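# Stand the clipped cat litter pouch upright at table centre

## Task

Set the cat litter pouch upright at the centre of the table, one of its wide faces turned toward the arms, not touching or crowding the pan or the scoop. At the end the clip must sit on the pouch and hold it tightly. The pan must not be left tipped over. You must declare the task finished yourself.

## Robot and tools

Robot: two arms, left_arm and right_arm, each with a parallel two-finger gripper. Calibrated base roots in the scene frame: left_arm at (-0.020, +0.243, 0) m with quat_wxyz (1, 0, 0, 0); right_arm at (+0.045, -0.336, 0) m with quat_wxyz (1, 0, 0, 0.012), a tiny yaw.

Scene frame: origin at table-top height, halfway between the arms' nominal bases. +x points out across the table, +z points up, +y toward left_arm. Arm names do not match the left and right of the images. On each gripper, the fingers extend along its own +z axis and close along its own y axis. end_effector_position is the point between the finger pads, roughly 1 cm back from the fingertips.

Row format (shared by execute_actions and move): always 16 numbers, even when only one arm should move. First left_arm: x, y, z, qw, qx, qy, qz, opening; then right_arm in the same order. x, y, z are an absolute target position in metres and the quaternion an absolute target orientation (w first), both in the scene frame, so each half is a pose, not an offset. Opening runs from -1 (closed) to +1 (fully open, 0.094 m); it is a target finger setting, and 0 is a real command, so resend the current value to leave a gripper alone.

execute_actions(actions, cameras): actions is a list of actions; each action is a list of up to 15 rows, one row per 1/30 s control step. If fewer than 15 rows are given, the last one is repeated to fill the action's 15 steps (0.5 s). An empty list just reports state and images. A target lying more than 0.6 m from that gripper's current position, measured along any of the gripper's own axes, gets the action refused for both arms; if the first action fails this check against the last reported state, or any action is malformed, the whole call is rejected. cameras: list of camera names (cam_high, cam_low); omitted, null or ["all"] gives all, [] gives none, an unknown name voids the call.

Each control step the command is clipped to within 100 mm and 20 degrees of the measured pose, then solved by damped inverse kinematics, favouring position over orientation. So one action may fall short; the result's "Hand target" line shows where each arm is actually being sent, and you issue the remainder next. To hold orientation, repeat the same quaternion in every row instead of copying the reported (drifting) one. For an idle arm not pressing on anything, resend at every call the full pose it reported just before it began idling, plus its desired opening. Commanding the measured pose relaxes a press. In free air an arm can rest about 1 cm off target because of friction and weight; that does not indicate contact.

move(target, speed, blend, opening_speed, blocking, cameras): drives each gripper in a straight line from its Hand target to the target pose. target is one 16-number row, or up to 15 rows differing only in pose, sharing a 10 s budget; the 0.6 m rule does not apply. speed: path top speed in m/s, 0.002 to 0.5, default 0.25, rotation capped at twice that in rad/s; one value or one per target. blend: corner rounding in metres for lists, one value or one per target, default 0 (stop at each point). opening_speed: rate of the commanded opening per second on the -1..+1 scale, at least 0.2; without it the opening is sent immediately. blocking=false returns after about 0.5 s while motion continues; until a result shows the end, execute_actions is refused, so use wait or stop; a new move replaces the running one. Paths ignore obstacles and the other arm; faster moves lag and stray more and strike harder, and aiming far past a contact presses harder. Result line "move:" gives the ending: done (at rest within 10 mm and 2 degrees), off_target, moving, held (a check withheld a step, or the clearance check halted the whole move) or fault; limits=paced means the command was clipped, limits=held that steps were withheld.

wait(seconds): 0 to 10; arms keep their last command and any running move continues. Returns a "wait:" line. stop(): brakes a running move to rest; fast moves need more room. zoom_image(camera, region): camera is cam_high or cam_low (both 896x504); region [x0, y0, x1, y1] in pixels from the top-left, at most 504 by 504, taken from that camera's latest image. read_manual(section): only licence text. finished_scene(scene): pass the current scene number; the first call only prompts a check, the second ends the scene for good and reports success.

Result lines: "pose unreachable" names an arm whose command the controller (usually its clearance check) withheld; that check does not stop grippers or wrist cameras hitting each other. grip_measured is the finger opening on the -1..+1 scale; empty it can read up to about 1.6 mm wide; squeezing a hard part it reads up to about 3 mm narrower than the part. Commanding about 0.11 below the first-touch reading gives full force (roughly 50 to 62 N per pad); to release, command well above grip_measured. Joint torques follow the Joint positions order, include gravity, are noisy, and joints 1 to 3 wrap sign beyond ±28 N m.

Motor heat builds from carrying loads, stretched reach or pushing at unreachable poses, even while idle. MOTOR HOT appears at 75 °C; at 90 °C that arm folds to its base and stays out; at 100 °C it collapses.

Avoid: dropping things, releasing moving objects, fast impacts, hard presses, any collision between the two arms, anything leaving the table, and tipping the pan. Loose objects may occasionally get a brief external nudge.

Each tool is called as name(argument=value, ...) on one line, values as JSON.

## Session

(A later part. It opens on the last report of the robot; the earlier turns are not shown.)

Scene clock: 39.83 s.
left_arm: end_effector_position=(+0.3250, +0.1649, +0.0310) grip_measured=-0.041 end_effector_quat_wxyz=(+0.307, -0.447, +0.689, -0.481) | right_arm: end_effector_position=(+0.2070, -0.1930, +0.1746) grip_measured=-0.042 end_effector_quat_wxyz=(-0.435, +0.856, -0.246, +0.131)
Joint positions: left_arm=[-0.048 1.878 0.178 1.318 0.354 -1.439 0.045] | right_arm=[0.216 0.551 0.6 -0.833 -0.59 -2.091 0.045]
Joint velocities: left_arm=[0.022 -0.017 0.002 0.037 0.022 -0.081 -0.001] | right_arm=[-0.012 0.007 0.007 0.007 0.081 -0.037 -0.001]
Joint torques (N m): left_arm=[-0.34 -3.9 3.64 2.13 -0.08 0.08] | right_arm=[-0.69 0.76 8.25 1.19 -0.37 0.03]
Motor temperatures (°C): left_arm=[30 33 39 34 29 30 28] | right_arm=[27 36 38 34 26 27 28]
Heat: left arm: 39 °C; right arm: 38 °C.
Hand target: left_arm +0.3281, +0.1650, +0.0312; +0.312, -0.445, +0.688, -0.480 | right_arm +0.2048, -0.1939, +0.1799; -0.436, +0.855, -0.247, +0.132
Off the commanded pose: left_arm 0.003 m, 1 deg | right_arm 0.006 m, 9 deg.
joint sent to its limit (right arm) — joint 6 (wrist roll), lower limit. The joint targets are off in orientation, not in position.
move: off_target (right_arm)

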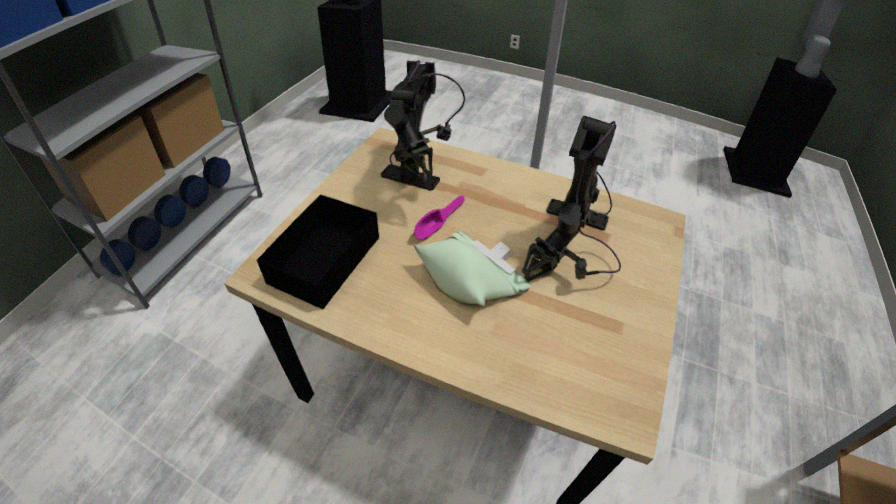

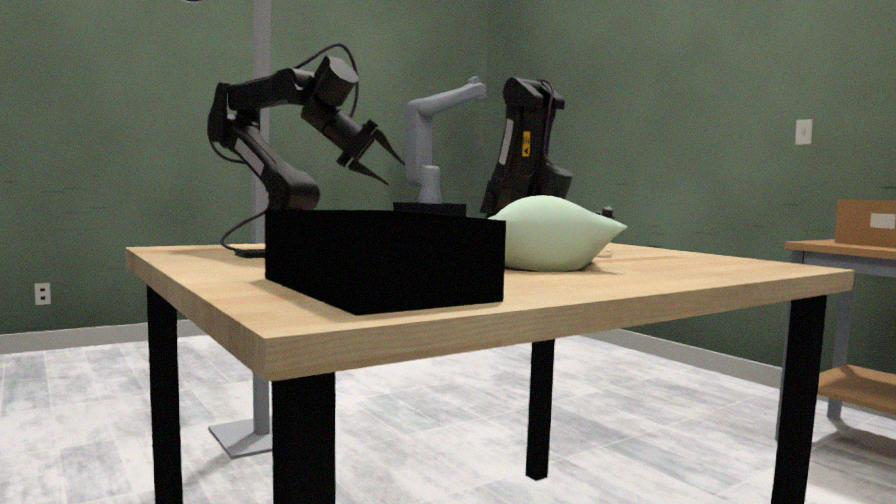

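move(target=[0.3465, 0.1565, 0.032, 0.3128, -0.4467, 0.6867, -0.4808, -0.04, 0.205, -0.195, 0.18, 0.4517, -0.8678, 0.1836, -0.0956, -0.04], speed=0.06)

zoom_image(camera="cam_high", region=[470, 220, 590, 320])

zoom_image(camera="cam_low", region=[500, 160, 660, 280])

Scene clock: 41.60 s.
left_arm: end_effector_position=(+0.3418, +0.1577, +0.0322) grip_measured=-0.041 end_effector_quat_wxyz=(+0.310, -0.448, +0.687, -0.481) | right_arm: end_effector_position=(+0.2070, -0.1930, +0.1746) grip_measured=-0.042 end_effector_quat_wxyz=(-0.435, +0.856, -0.246, +0.131)
Joint positions: left_arm=[-0.084 1.902 0.242 1.29 0.315 -1.456 0.045] | right_arm=[0.216 0.551 0.6 -0.833 -0.59 -2.091 0.045]
Joint velocities: left_arm=[-0.007 -0.002 -0.002 -0.051 0.051 -0.022 0] | right_arm=[-0.017 -0.007 -0.012 0.037 -0.066 0.066 -0.001]
Joint torques (N m): left_arm=[-0.54 -4.38 4.55 1.99 -0.07 0.01] | right_arm=[-0.4 0.77 8.35 1.16 -0.35 0.01]
Motor temperatures (°C): left_arm=[30 33 39 34 29 30 28] | right_arm=[27 36 38 34 26 27 28]
Heat: left arm: 39 °C; right arm: 38 °C.
Hand target: left_arm +0.3464, +0.1563, +0.0317; +0.313, -0.446, +0.687, -0.480 | right_arm +0.2048, -0.1939, +0.1799; -0.436, +0.855, -0.247, +0.132
Off the commanded pose: left_arm 0.005 m, 0 deg | right_arm 0.006 m, 9 deg.
joint sent to its limit (right arm) — joint 6 (wrist roll), lower limit. The joint targets are off in orientation, not in position.
move: off_target (right_arm)

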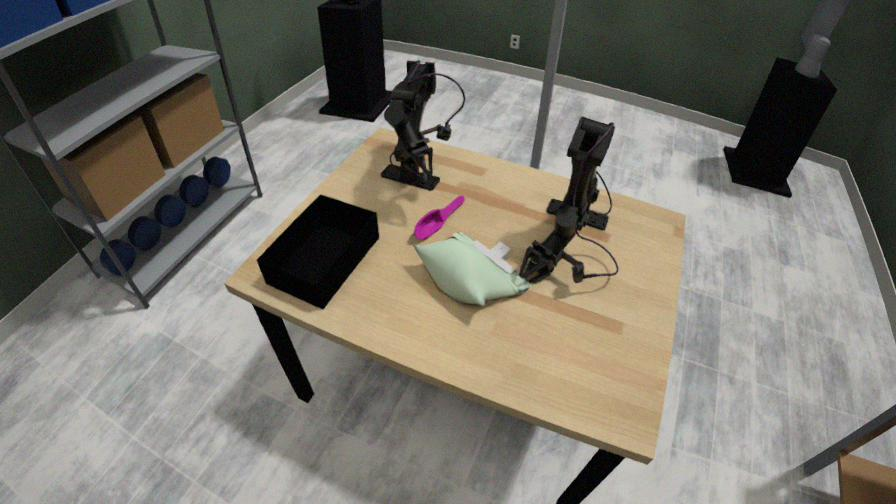

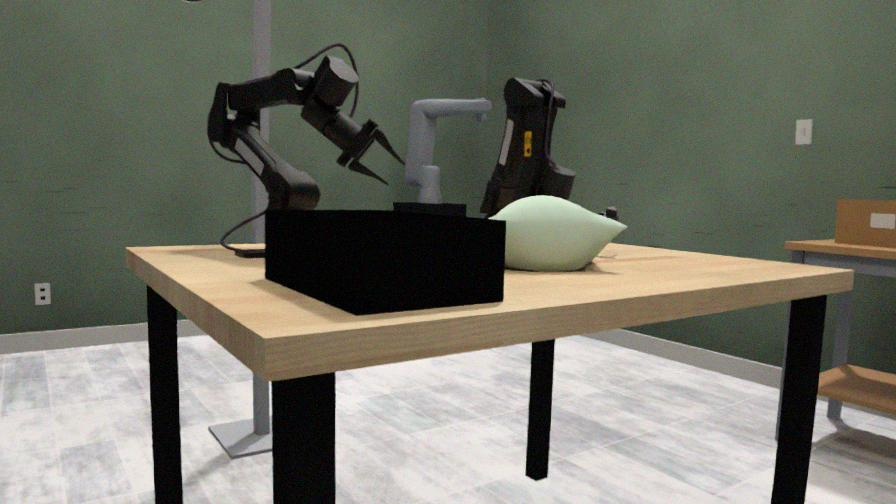

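Scaled by 4.200.

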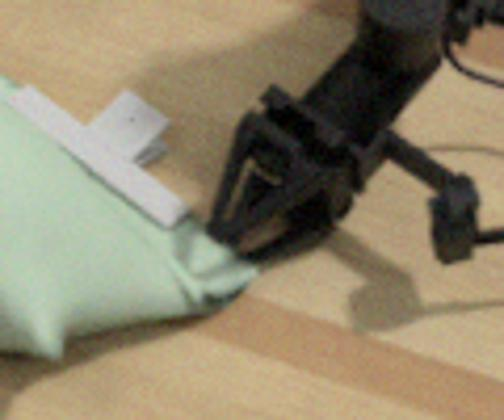

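Scaled by 3.150.

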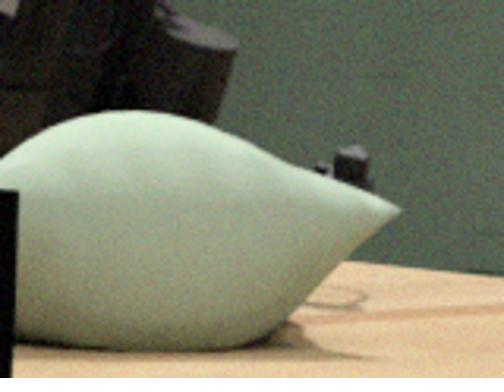

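move(target=[0.353, 0.1535, 0.031, 0.3128, -0.4467, 0.6867, -0.4808, -0.04, 0.205, -0.195, 0.18, 0.4517, -0.8678, 0.1836, -0.0956, -0.04], speed=0.06, cameras=["cam_high"])

zoom_image(camera="cam_high", region=[470, 220, 590, 320])

Scene clock: 43.27 s.
left_arm: end_effector_position=(+0.3478, +0.1553, +0.0304) grip_measured=-0.041 end_effector_quat_wxyz=(+0.309, -0.449, +0.687, -0.480) | right_arm: end_effector_position=(+0.2070, -0.1931, +0.1745) grip_measured=-0.042 end_effector_quat_wxyz=(-0.435, +0.856, -0.246, +0.132)
Joint positions: left_arm=[-0.094 1.918 0.268 1.277 0.304 -1.461 0.045] | right_arm=[0.216 0.551 0.6 -0.833 -0.589 -2.091 0.045]
Joint velocities: left_arm=[0.007 0.002 -0.007 -0.007 0.022 0.037 0] | right_arm=[0.007 0.002 -0.002 -0.007 0.022 0.037 0]
Joint torques (N m): left_arm=[-0.57 -4.59 4.72 1.98 -0.02 0.04] | right_arm=[-0.51 0.98 8.14 1.21 -0.31 -0.04]
Motor temperatures (°C): left_arm=[30 33 39 34 29 30 28] | right_arm=[27 36 38 34 26 27 28]
Heat: left arm: 39 °C; right arm: 38 °C.
Hand target: left_arm +0.3528, +0.1535, +0.0307; +0.313, -0.447, +0.687, -0.480 | right_arm +0.2049, -0.1939, +0.1799; -0.436, +0.855, -0.247, +0.132
Off the commanded pose: left_arm 0.006 m, 0 deg | right_arm 0.006 m, 9 deg.
joint sent to its limit (right arm) — joint 6 (wrist roll), lower limit. The joint targets are off in orientation, not in position.
move: off_target (right_arm)
Images, in order (width x height): cam_high 896x504.

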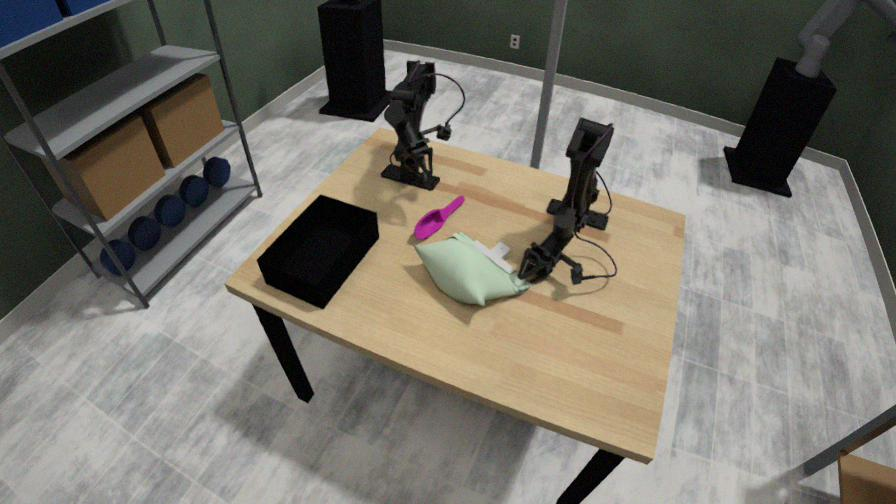

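Scaled by 4.200.

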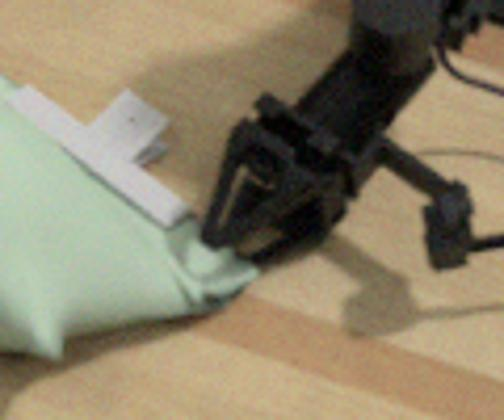

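move(target=[0.353, 0.1535, 0.031, 0.3128, -0.4467, 0.6867, -0.4808, -0.6, 0.205, -0.195, 0.18, 0.4517, -0.8678, 0.1836, -0.0956, -0.04], speed=0.06, opening_speed=0.5, cameras=["cam_high"])

zoom_image(camera="cam_high", region=[470, 220, 590, 320])

Scene clock: 44.87 s.
left_arm: end_effector_position=(+0.3463, +0.1562, +0.0259) grip_measured=-0.598 end_effector_quat_wxyz=(+0.304, -0.455, +0.690, -0.474) | right_arm: end_effector_position=(+0.2070, -0.1931, +0.1745) grip_measured=-0.042 end_effector_quat_wxyz=(-0.435, +0.856, -0.246, +0.132)
Joint positions: left_arm=[-0.094 1.918 0.268 1.257 0.3 -1.461 0.019] | right_arm=[0.216 0.551 0.6 -0.833 -0.589 -2.091 0.045]
Joint velocities: left_arm=[-0.012 0.002 -0.017 0.051 -0.051 -0.007 -0.001] | right_arm=[-0.007 -0.012 -0.002 -0.037 -0.022 0.066 -0.001]
Joint torques (N m): left_arm=[-0.49 -4.83 4.59 2.2 0.06 0.07] | right_arm=[-0.64 0.83 8.2 1.16 -0.33 -0.03]
Motor temperatures (°C): left_arm=[30 33 38 34 29 30 28] | right_arm=[27 36 38 34 26 27 28]
Heat: left arm: 38 °C; right arm: 38 °C.
Hand target: left_arm +0.3528, +0.1535, +0.0311; +0.313, -0.447, +0.687, -0.481 | right_arm +0.2048, -0.1939, +0.1799; -0.436, +0.855, -0.247, +0.132
Off the commanded pose: left_arm 0.009 m, 2 deg | right_arm 0.006 m, 9 deg.
joint sent to its limit (right arm) — joint 6 (wrist roll), lower limit. The joint targets are off in orientation, not in position.
move: off_target (right_arm)
Images, in order (width x height): cam_high 896x504.

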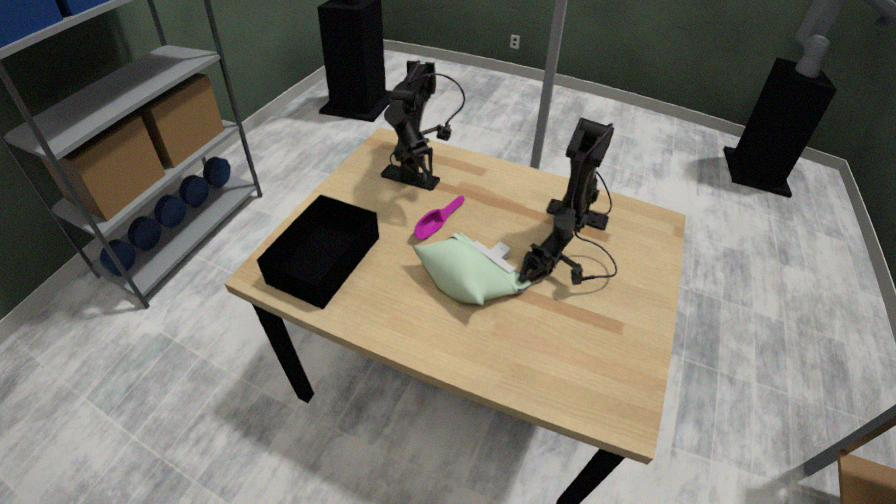

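Scaled by 4.200.

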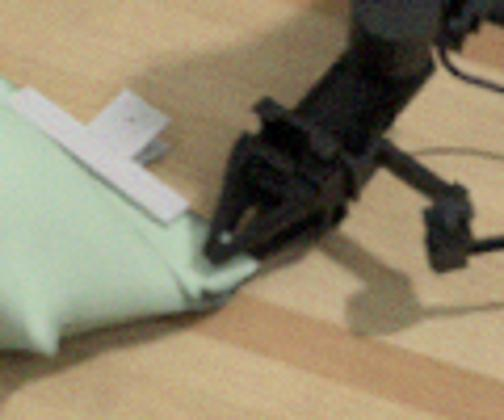

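move(target=[0.353, 0.1535, 0.031, 0.3128, -0.4467, 0.6867, -0.4808, -0.85, 0.205, -0.195, 0.18, 0.4517, -0.8678, 0.1836, -0.0956, -0.04], speed=0.06, opening_speed=0.5, cameras=["cam_high"])

zoom_image(camera="cam_high", region=[470, 220, 590, 320])

Scene clock: 46.57 s.
left_arm: end_effector_position=(+0.3458, +0.1565, +0.0244) grip_measured=-0.848 end_effector_quat_wxyz=(+0.303, -0.457, +0.691, -0.472) | right_arm: end_effector_position=(+0.2070, -0.1931, +0.1745) grip_measured=-0.042 end_effector_quat_wxyz=(-0.435, +0.856, -0.246, +0.132)
Joint positions: left_arm=[-0.094 1.918 0.268 1.25 0.299 -1.461 0.007] | right_arm=[0.216 0.551 0.6 -0.833 -0.589 -2.091 0.045]
Joint velocities: left_arm=[-0.002 -0.012 -0.002 -0.022 -0.095 0.007 -0.001] | right_arm=[-0.002 0.007 -0.027 -0.066 -0.007 -0.066 0.001]
Joint torques (N m): left_arm=[-0.62 -4.71 4.67 2.24 0.07 0.07] | right_arm=[-0.42 0.81 8.25 1.17 -0.37 -0.07]
Motor temperatures (°C): left_arm=[30 34 38 35 29 30 28] | right_arm=[27 36 38 34 26 27 28]
Heat: left arm: 38 °C; right arm: 38 °C.
Hand target: left_arm +0.3528, +0.1535, +0.0309; +0.313, -0.447, +0.687, -0.481 | right_arm +0.2048, -0.1939, +0.1799; -0.436, +0.855, -0.247, +0.132
Off the commanded pose: left_arm 0.010 m, 2 deg | right_arm 0.006 m, 9 deg.
joint sent to its limit (right arm) — joint 6 (wrist roll), lower limit. The joint targets are off in orientation, not in position.
move: off_target (right_arm)
Images, in order (width x height): cam_high 896x504.

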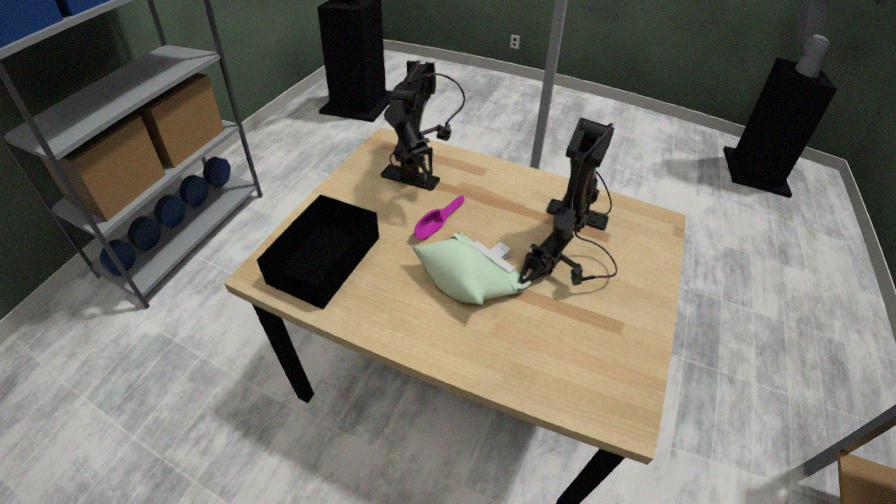

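Scaled by 4.200.

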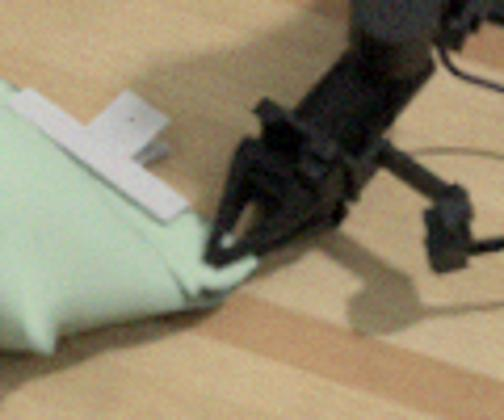

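move(target=[0.353, 0.1535, 0.031, 0.3128, -0.4467, 0.6867, -0.4808, -1.0, 0.205, -0.195, 0.18, 0.4517, -0.8678, 0.1836, -0.0956, -0.04], speed=0.06, opening_speed=0.5, cameras=["cam_high"])

zoom_image(camera="cam_high", region=[490, 240, 560, 300])

Scene clock: 48.23 s.
left_arm: end_effector_position=(+0.3458, +0.1566, +0.0244) grip_measured=-0.985 end_effector_quat_wxyz=(+0.303, -0.457, +0.691, -0.472) | right_arm: end_effector_position=(+0.2070, -0.1931, +0.1745) grip_measured=-0.042 end_effector_quat_wxyz=(-0.435, +0.856, -0.246, +0.132)
Joint positions: left_arm=[-0.094 1.918 0.268 1.25 0.298 -1.461 0.001] | right_arm=[0.216 0.551 0.6 -0.833 -0.589 -2.091 0.045]
Joint velocities: left_arm=[0.017 -0.007 -0.007 -0.051 -0.066 -0.051 0.001] | right_arm=[-0.007 -0.012 0.027 -0.095 0.037 0.007 0]
Joint torques (N m): left_arm=[-0.29 -4.59 4.75 2.21 0.04 0.01] | right_arm=[-0.73 0.79 8.24 1.15 -0.34 -0.09]
Motor temperatures (°C): left_arm=[30 34 38 35 29 30 28] | right_arm=[27 36 38 34 26 27 28]
Heat: left arm: 38 °C; right arm: 38 °C.
Hand target: left_arm +0.3529, +0.1535, +0.0309; +0.313, -0.446, +0.687, -0.481 | right_arm +0.2048, -0.1939, +0.1799; -0.436, +0.855, -0.247, +0.132
Off the commanded pose: left_arm 0.010 m, 2 deg | right_arm 0.006 m, 9 deg.
joint sent to its limit (right arm) — joint 6 (wrist roll), lower limit. The joint targets are off in orientation, not in position.
move: off_target (right_arm)
Images, in order (width x height): cam_high 896x504.

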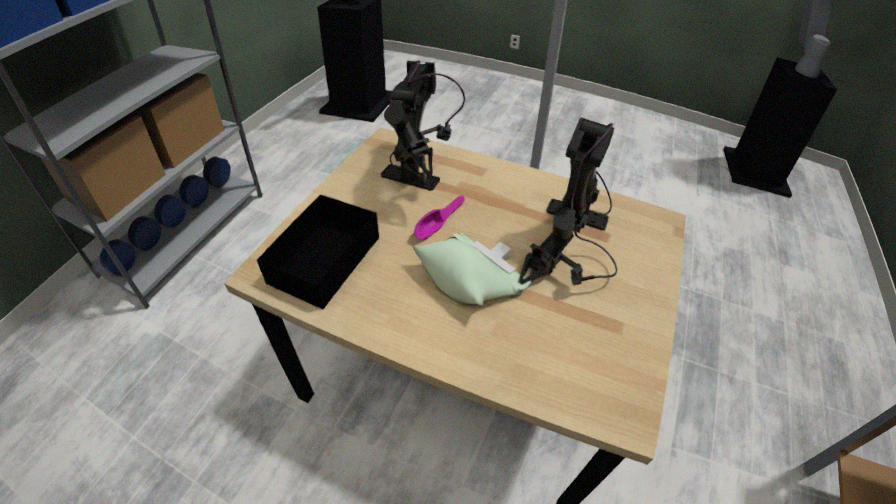

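Scaled by 7.200.

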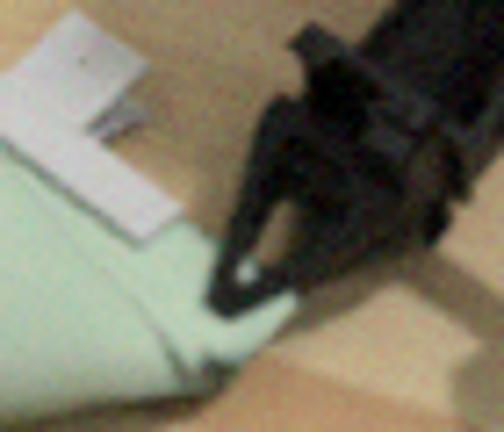

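move(target=[0.345, 0.157, 0.075, 0.3128, -0.4467, 0.6867, -0.4808, -1.0, 0.205, -0.195, 0.18, 0.4517, -0.8678, 0.1836, -0.0956, -0.04], speed=0.06)

zoom_image(camera="cam_high", region=[400, 210, 580, 320])

zoom_image(camera="cam_low", region=[480, 160, 660, 280])

Scene clock: 50.20 s.
left_arm: end_effector_position=(+0.3374, +0.1572, +0.0543) grip_measured=-0.985 end_effector_quat_wxyz=(+0.293, -0.463, +0.697, -0.463) | right_arm: end_effector_position=(+0.2070, -0.1931, +0.1745) grip_measured=-0.042 end_effector_quat_wxyz=(-0.435, +0.856, -0.246, +0.132)
Joint positions: left_arm=[-0.094 1.629 0.268 0.93 0.299 -1.459 0.001] | right_arm=[0.216 0.551 0.6 -0.833 -0.589 -2.091 0.045]
Joint velocities: left_arm=[-0.002 0.007 0.002 -0.022 -0.022 -0.007 -0.001] | right_arm=[-0.002 -0.002 0.017 -0.051 -0.022 -0.095 0.001]
Joint torques (N m): left_arm=[0.57 -7.1 6.05 2.14 0.21 0.08] | right_arm=[-0.64 0.76 8.4 1.18 -0.36 -0.02]
Motor temperatures (°C): left_arm=[30 34 38 35 29 30 28] | right_arm=[27 36 37 34 26 27 28]
Heat: left arm: 38 °C; right arm: 37 °C.
Hand target: left_arm +0.3454, +0.1569, +0.0746; +0.313, -0.446, +0.687, -0.481 | right_arm +0.2048, -0.1939, +0.1799; -0.436, +0.855, -0.247, +0.132
Off the commanded pose: left_arm 0.022 m, 4 deg | right_arm 0.006 m, 9 deg.
joint sent to its limit (right arm) — joint 6 (wrist roll), lower limit. The joint targets are off in orientation, not in position.
move: off_target (left_arm, right_arm)

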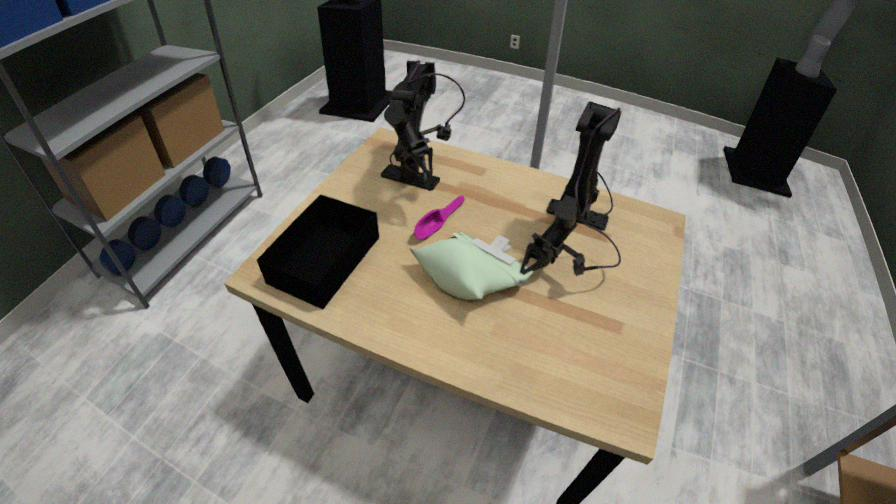

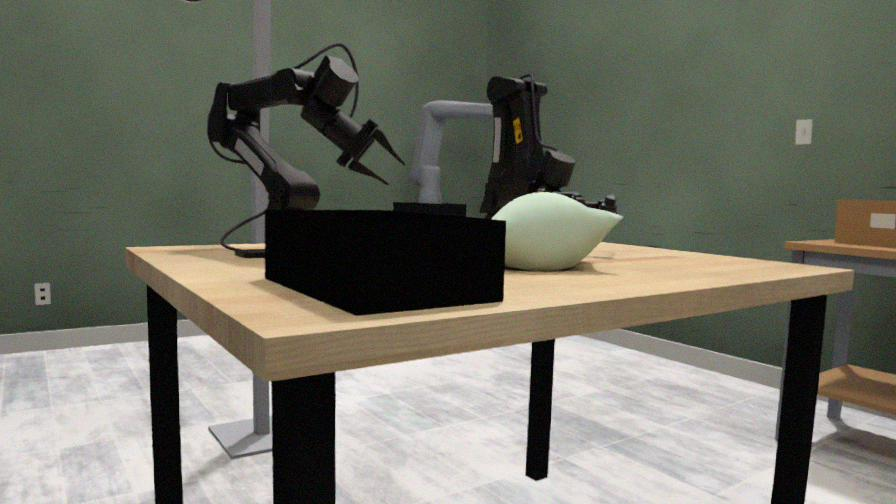

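Scaled by 2.800.

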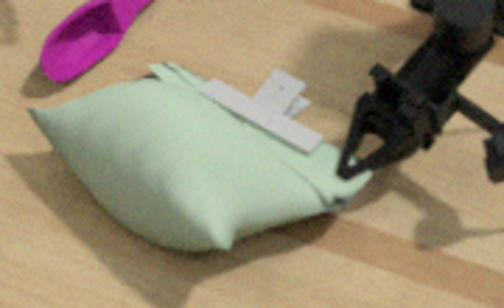

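Scaled by 2.800.

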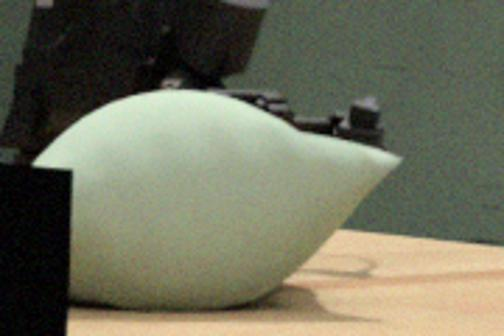

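move(target=[[0.345, 0.157, 0.075, 0.3128, -0.4467, 0.6867, -0.4808, -1.0, 0.240, -0.130, 0.11, 0.3744, -0.9039, 0.1913, -0.0793, -0.2], [0.345, 0.157, 0.075, 0.3128, -0.4467, 0.6867, -0.4808, -1.0, 0.251, -0.106, 0.050, 0.3744, -0.9039, 0.1913, -0.0793, -0.2]], speed=0.15)

zoom_image(camera="cam_high", region=[390, 170, 530, 280])

Scene clock: 53.27 s.
left_arm: end_effector_position=(+0.3375, +0.1573, +0.0543) grip_measured=-0.985 end_effector_quat_wxyz=(+0.293, -0.463, +0.697, -0.463) | right_arm: end_effector_position=(+0.2611, -0.1028, +0.0583) grip_measured=-0.198 end_effector_quat_wxyz=(-0.383, +0.900, -0.187, +0.091)
Joint positions: left_arm=[-0.094 1.629 0.268 0.93 0.299 -1.459 0.001] | right_arm=[0.594 1.262 0.448 -0.016 -0.365 -1.971 0.038]
Joint velocities: left_arm=[-0.007 -0.007 0.012 0.007 0.081 -0.022 -0.001] | right_arm=[-0.002 -0.002 0.002 -0.066 -0.051 -0.022 -0.001]
Joint torques (N m): left_arm=[0.72 -7.1 5.91 2.14 0.19 0.06] | right_arm=[0.72 -2.96 4.78 1.39 -0.24 0.11]
Motor temperatures (°C): left_arm=[30 34 38 36 29 30 28] | right_arm=[27 36 37 34 26 27 28]
Heat: left arm: 38 °C; right arm: 37 °C.
Hand target: left_arm +0.3452, +0.1569, +0.0746; +0.313, -0.446, +0.687, -0.481 | right_arm +0.2530, -0.1049, +0.0489; -0.375, +0.903, -0.193, +0.076
Off the commanded pose: left_arm 0.022 m, 4 deg | right_arm 0.013 m, 2 deg.
move: off_target (left_arm, right_arm)

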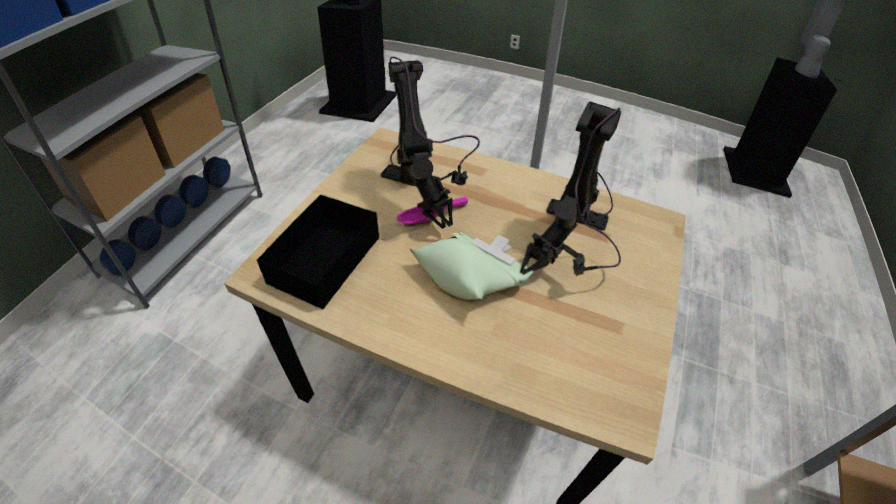

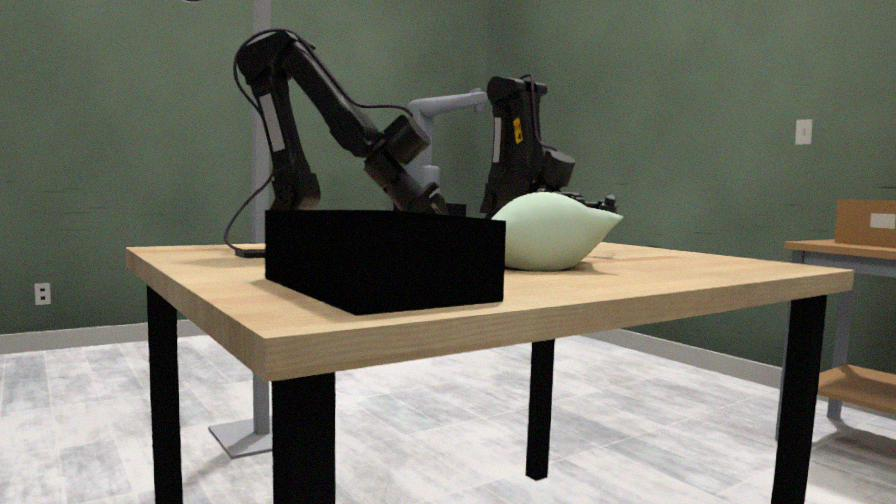

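Scaled by 3.600.

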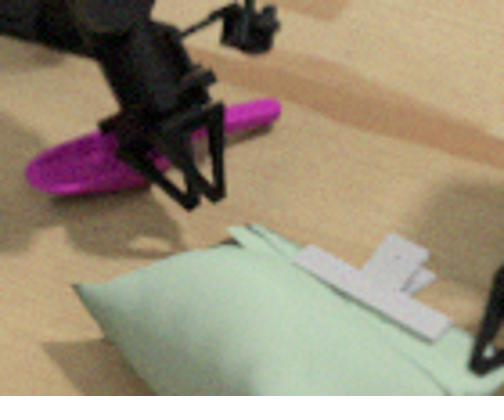

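move(target=[0.345, 0.157, 0.075, 0.3128, -0.4467, 0.6867, -0.4808, -1.0, 0.232, -0.104, 0.024, 0.3744, -0.9039, 0.1913, -0.0793, -0.2], speed=0.08)

zoom_image(camera="cam_high", region=[390, 170, 530, 280])

Scene clock: 55.37 s.
left_arm: end_effector_position=(+0.3374, +0.1573, +0.0542) grip_measured=-0.985 end_effector_quat_wxyz=(+0.293, -0.463, +0.697, -0.463) | right_arm: end_effector_position=(+0.2396, -0.0999, +0.0331) grip_measured=-0.198 end_effector_quat_wxyz=(-0.383, +0.900, -0.185, +0.092)
Joint positions: left_arm=[-0.094 1.629 0.268 0.929 0.299 -1.459 0.001] | right_arm=[0.675 1.28 0.328 0.143 -0.309 -1.912 0.038]
Joint velocities: left_arm=[-0.007 -0.012 -0.007 -0.022 -0.007 0.022 0.001] | right_arm=[0.007 0.012 0.002 -0.066 0.007 -0.066 0]
Joint torques (N m): left_arm=[0.58 -6.98 5.85 2.11 0.18 0.09] | right_arm=[0.49 -2.44 4.07 1.39 -0.19 0.15]
Motor temperatures (°C): left_arm=[30 35 38 36 29 30 28] | right_arm=[27 36 37 35 26 27 28]
Heat: left arm: 38 °C; right arm: 37 °C.
Hand target: left_arm +0.3451, +0.1569, +0.0745; +0.313, -0.446, +0.687, -0.481 | right_arm +0.2319, -0.1033, +0.0239; -0.374, +0.904, -0.192, +0.079
Off the commanded pose: left_arm 0.022 m, 4 deg | right_arm 0.013 m, 2 deg.
move: off_target (left_arm, right_arm)

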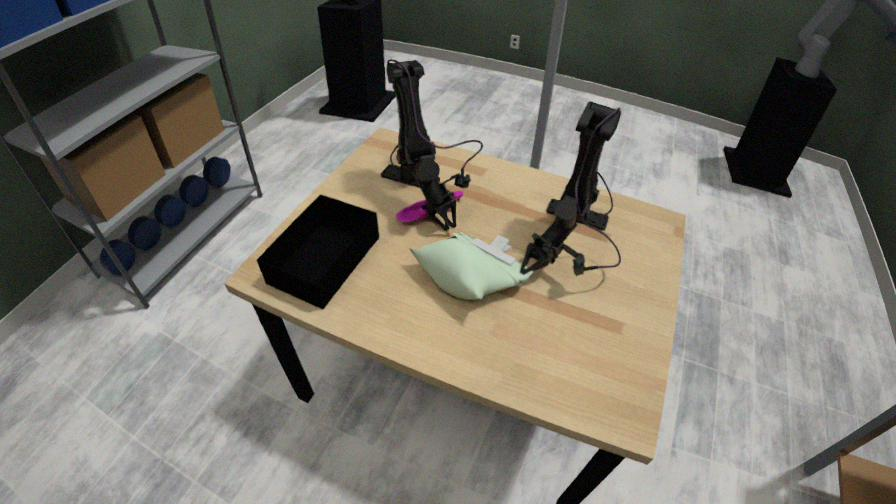

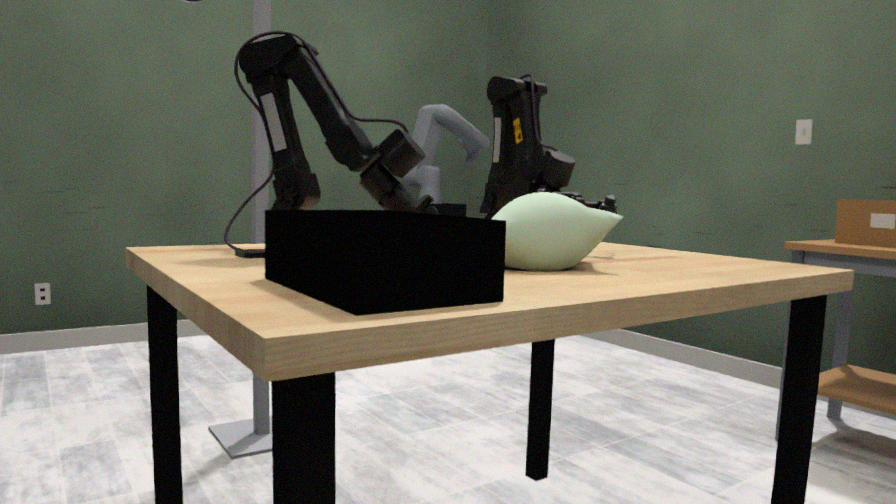

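Scaled by 3.600.

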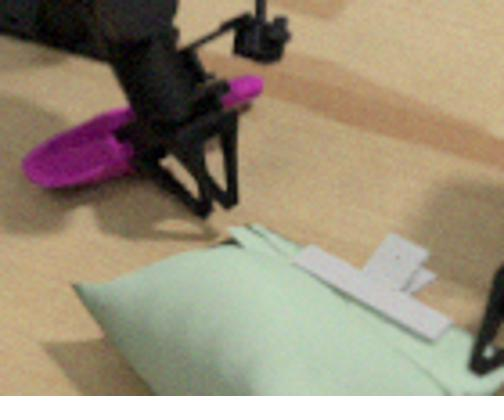

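move(target=[[0.345, 0.157, 0.075, 0.3128, -0.4467, 0.6867, -0.4808, -1.0, 0.234, -0.100, 0.019, 0.3744, -0.9039, 0.1913, -0.0793, -0.2], [0.345, 0.157, 0.075, 0.3128, -0.4467, 0.6867, -0.4808, -1.0, 0.2494, -0.065, 0.019, 0.3744, -0.9039, 0.1913, -0.0793, -0.2]], speed=0.06)

zoom_image(camera="cam_high", region=[390, 170, 530, 280])

Scene clock: 56.87 s.
left_arm: end_effector_position=(+0.3375, +0.1578, +0.0539) grip_measured=-0.985 end_effector_quat_wxyz=(+0.293, -0.464, +0.697, -0.462) | right_arm: end_effector_position=(+0.2545, -0.0619, +0.0303) grip_measured=-0.198 end_effector_quat_wxyz=(-0.397, +0.895, -0.181, +0.094)
Joint positions: left_arm=[-0.094 1.629 0.268 0.928 0.296 -1.458 0.001] | right_arm=[0.754 1.47 0.415 0.292 -0.267 -1.85 0.038]
Joint velocities: left_arm=[-0.017 -0.002 -0.027 0.007 0.051 0.007 -0.001] | right_arm=[0.017 0.002 0.007 -0.007 0.051 0.022 -0.002]
Joint torques (N m): left_arm=[0.38 -7.2 5.9 2.15 0.24 0.05] | right_arm=[0.8 -2.78 6.19 1.1 -0.09 0.13]
Motor temperatures (°C): left_arm=[30 35 38 36 29 30 29] | right_arm=[27 36 37 35 26 27 28]
Heat: left arm: 38 °C; right arm: 37 °C.
Hand target: left_arm +0.3452, +0.1569, +0.0746; +0.313, -0.446, +0.687, -0.481 | right_arm +0.2495, -0.0652, +0.0190; -0.375, +0.904, -0.191, +0.079
Off the commanded pose: left_arm 0.022 m, 4 deg | right_arm 0.013 m, 3 deg.
move: off_target (left_arm, right_arm)

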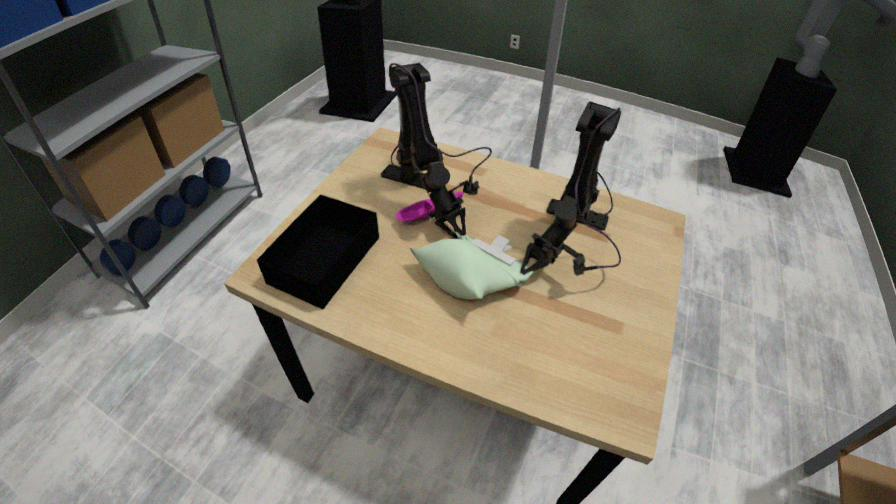

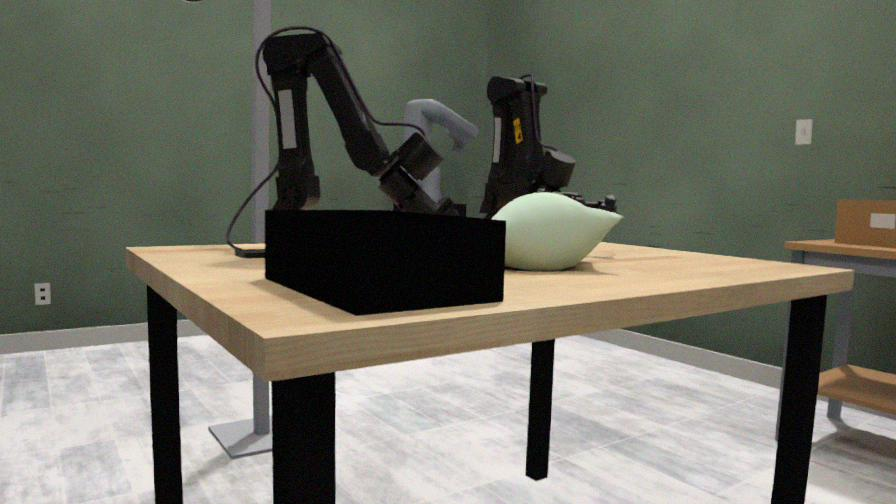

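Scaled by 3.600.

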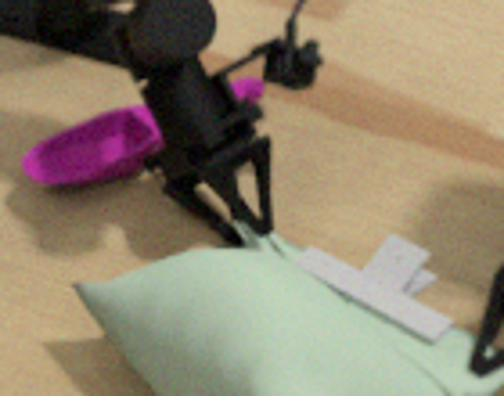

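move(target=[0.345, 0.157, 0.075, 0.3128, -0.4467, 0.6867, -0.4808, -1.0, 0.2494, -0.065, 0.020, 0.3744, -0.9039, 0.1913, -0.0793, -1.0], speed=0.06, opening_speed=0.7)

zoom_image(camera="cam_high", region=[410, 190, 500, 260])

Scene clock: 58.37 s.
left_arm: end_effector_position=(+0.3375, +0.1578, +0.0538) grip_measured=-0.985 end_effector_quat_wxyz=(+0.293, -0.464, +0.697, -0.462) | right_arm: end_effector_position=(+0.2527, -0.0667, +0.0227) grip_measured=-0.990 end_effector_quat_wxyz=(-0.381, +0.901, -0.188, +0.091)
Joint positions: left_arm=[-0.094 1.629 0.268 0.928 0.296 -1.458 0.001] | right_arm=[0.756 1.479 0.415 0.267 -0.25 -1.848 0]
Joint velocities: left_arm=[-0.012 -0.002 0.022 0.007 0.022 -0.066 0] | right_arm=[-0.017 -0.017 0.017 -0.051 -0.081 -0.022 0]
Joint torques (N m): left_arm=[0.58 -7.2 5.75 2.19 0.19 0.09] | right_arm=[0.69 -3.77 6.39 1.19 -0.23 0.14]
Motor temperatures (°C): left_arm=[30 35 38 37 29 30 29] | right_arm=[27 36 37 35 26 27 28]
Heat: left arm: 38 °C; right arm: 37 °C.
Hand target: left_arm +0.3451, +0.1569, +0.0745; +0.313, -0.446, +0.687, -0.481 | right_arm +0.2494, -0.0649, +0.0199; -0.375, +0.904, -0.192, +0.079
Off the commanded pose: left_arm 0.022 m, 4 deg | right_arm 0.005 m, 2 deg.
move: off_target (left_arm)

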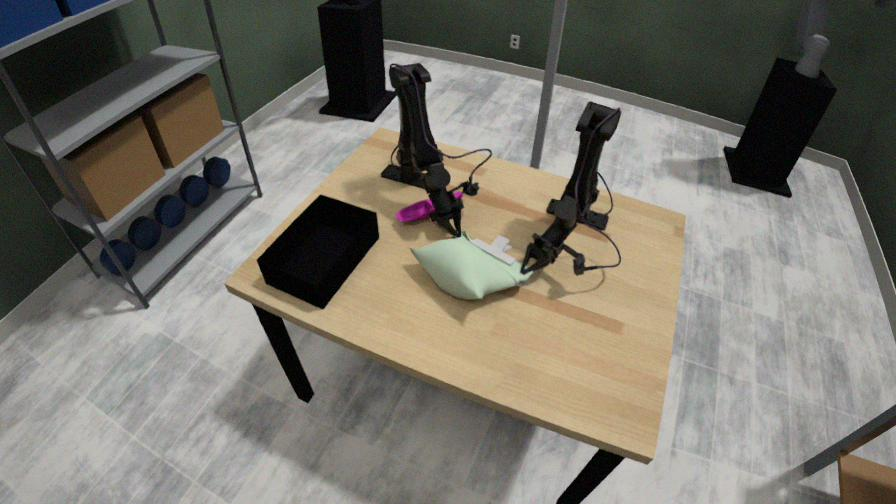

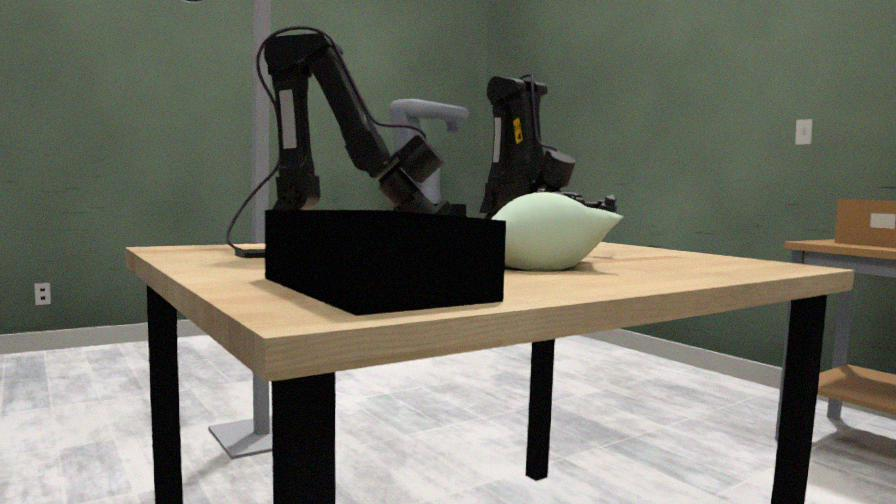

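Scaled by 5.600.

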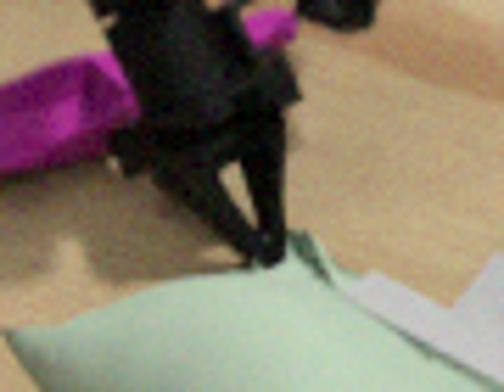

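move(target=[0.345, 0.157, 0.075, 0.3128, -0.4467, 0.6867, -0.4808, -1.0, 0.2494, -0.065, 0.060, 0.3744, -0.9039, 0.1913, -0.0793, -1.0], speed=0.06)

zoom_image(camera="cam_high", region=[400, 190, 550, 310])

Scene clock: 59.67 s.
left_arm: end_effector_position=(+0.3377, +0.1577, +0.0553) grip_measured=-0.985 end_effector_quat_wxyz=(+0.295, -0.463, +0.696, -0.463) | right_arm: end_effector_position=(+0.2537, -0.0689, +0.0527) grip_measured=-0.990 end_effector_quat_wxyz=(-0.373, +0.903, -0.192, +0.093)
Joint positions: left_arm=[-0.094 1.625 0.268 0.928 0.296 -1.458 0.001] | right_arm=[0.756 1.356 0.493 0.052 -0.237 -1.848 0]
Joint velocities: left_arm=[0.022 -0.012 -0.007 0.007 -0.022 0.022 -0.002] | right_arm=[-0.002 0.012 0.002 0.007 0.051 -0.007 -0.001]
Joint torques (N m): left_arm=[0.51 -6.95 5.91 2.17 0.24 0.07] | right_arm=[0.55 -5.55 8.05 0.95 -0.37 0.16]
Motor temperatures (°C): left_arm=[30 35 38 37 29 30 29] | right_arm=[27 36 37 34 26 27 28]
Heat: left arm: 38 °C; right arm: 37 °C.
Hand target: left_arm +0.3451, +0.1569, +0.0746; +0.313, -0.446, +0.687, -0.481 | right_arm +0.2493, -0.0651, +0.0603; -0.375, +0.904, -0.191, +0.080
Off the commanded pose: left_arm 0.021 m, 4 deg | right_arm 0.009 m, 2 deg.
move: off_target (left_arm)

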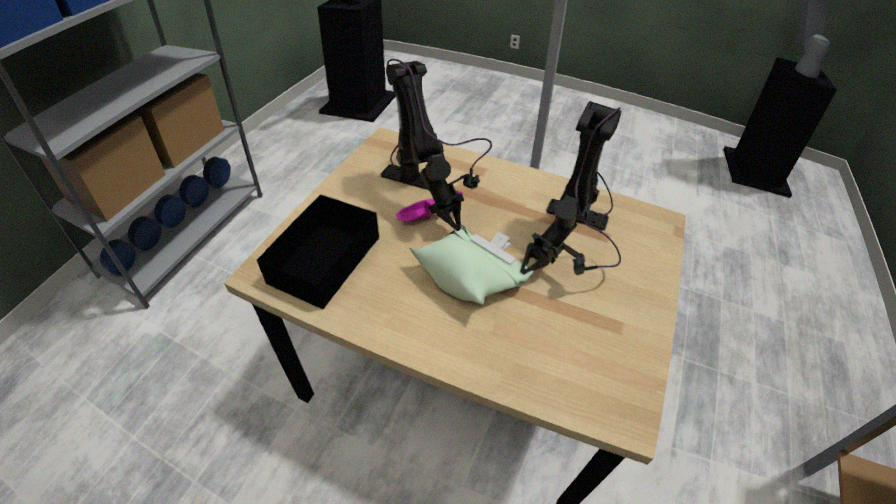

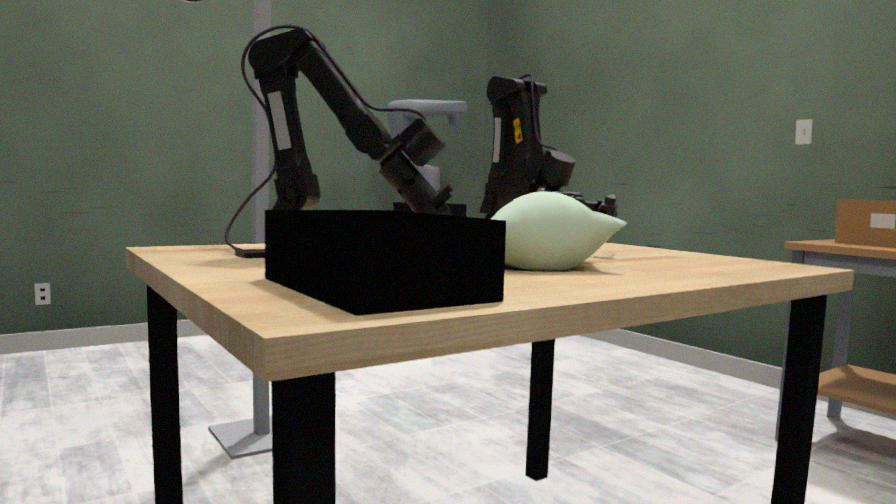

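Scaled by 3.360.

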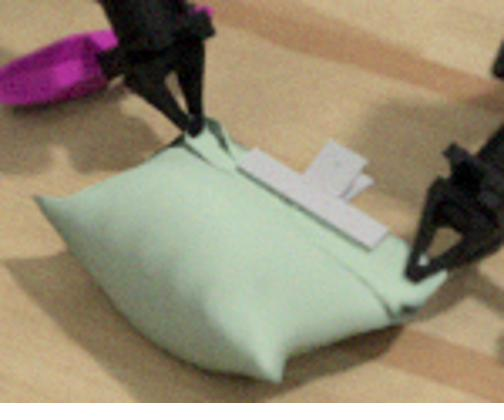

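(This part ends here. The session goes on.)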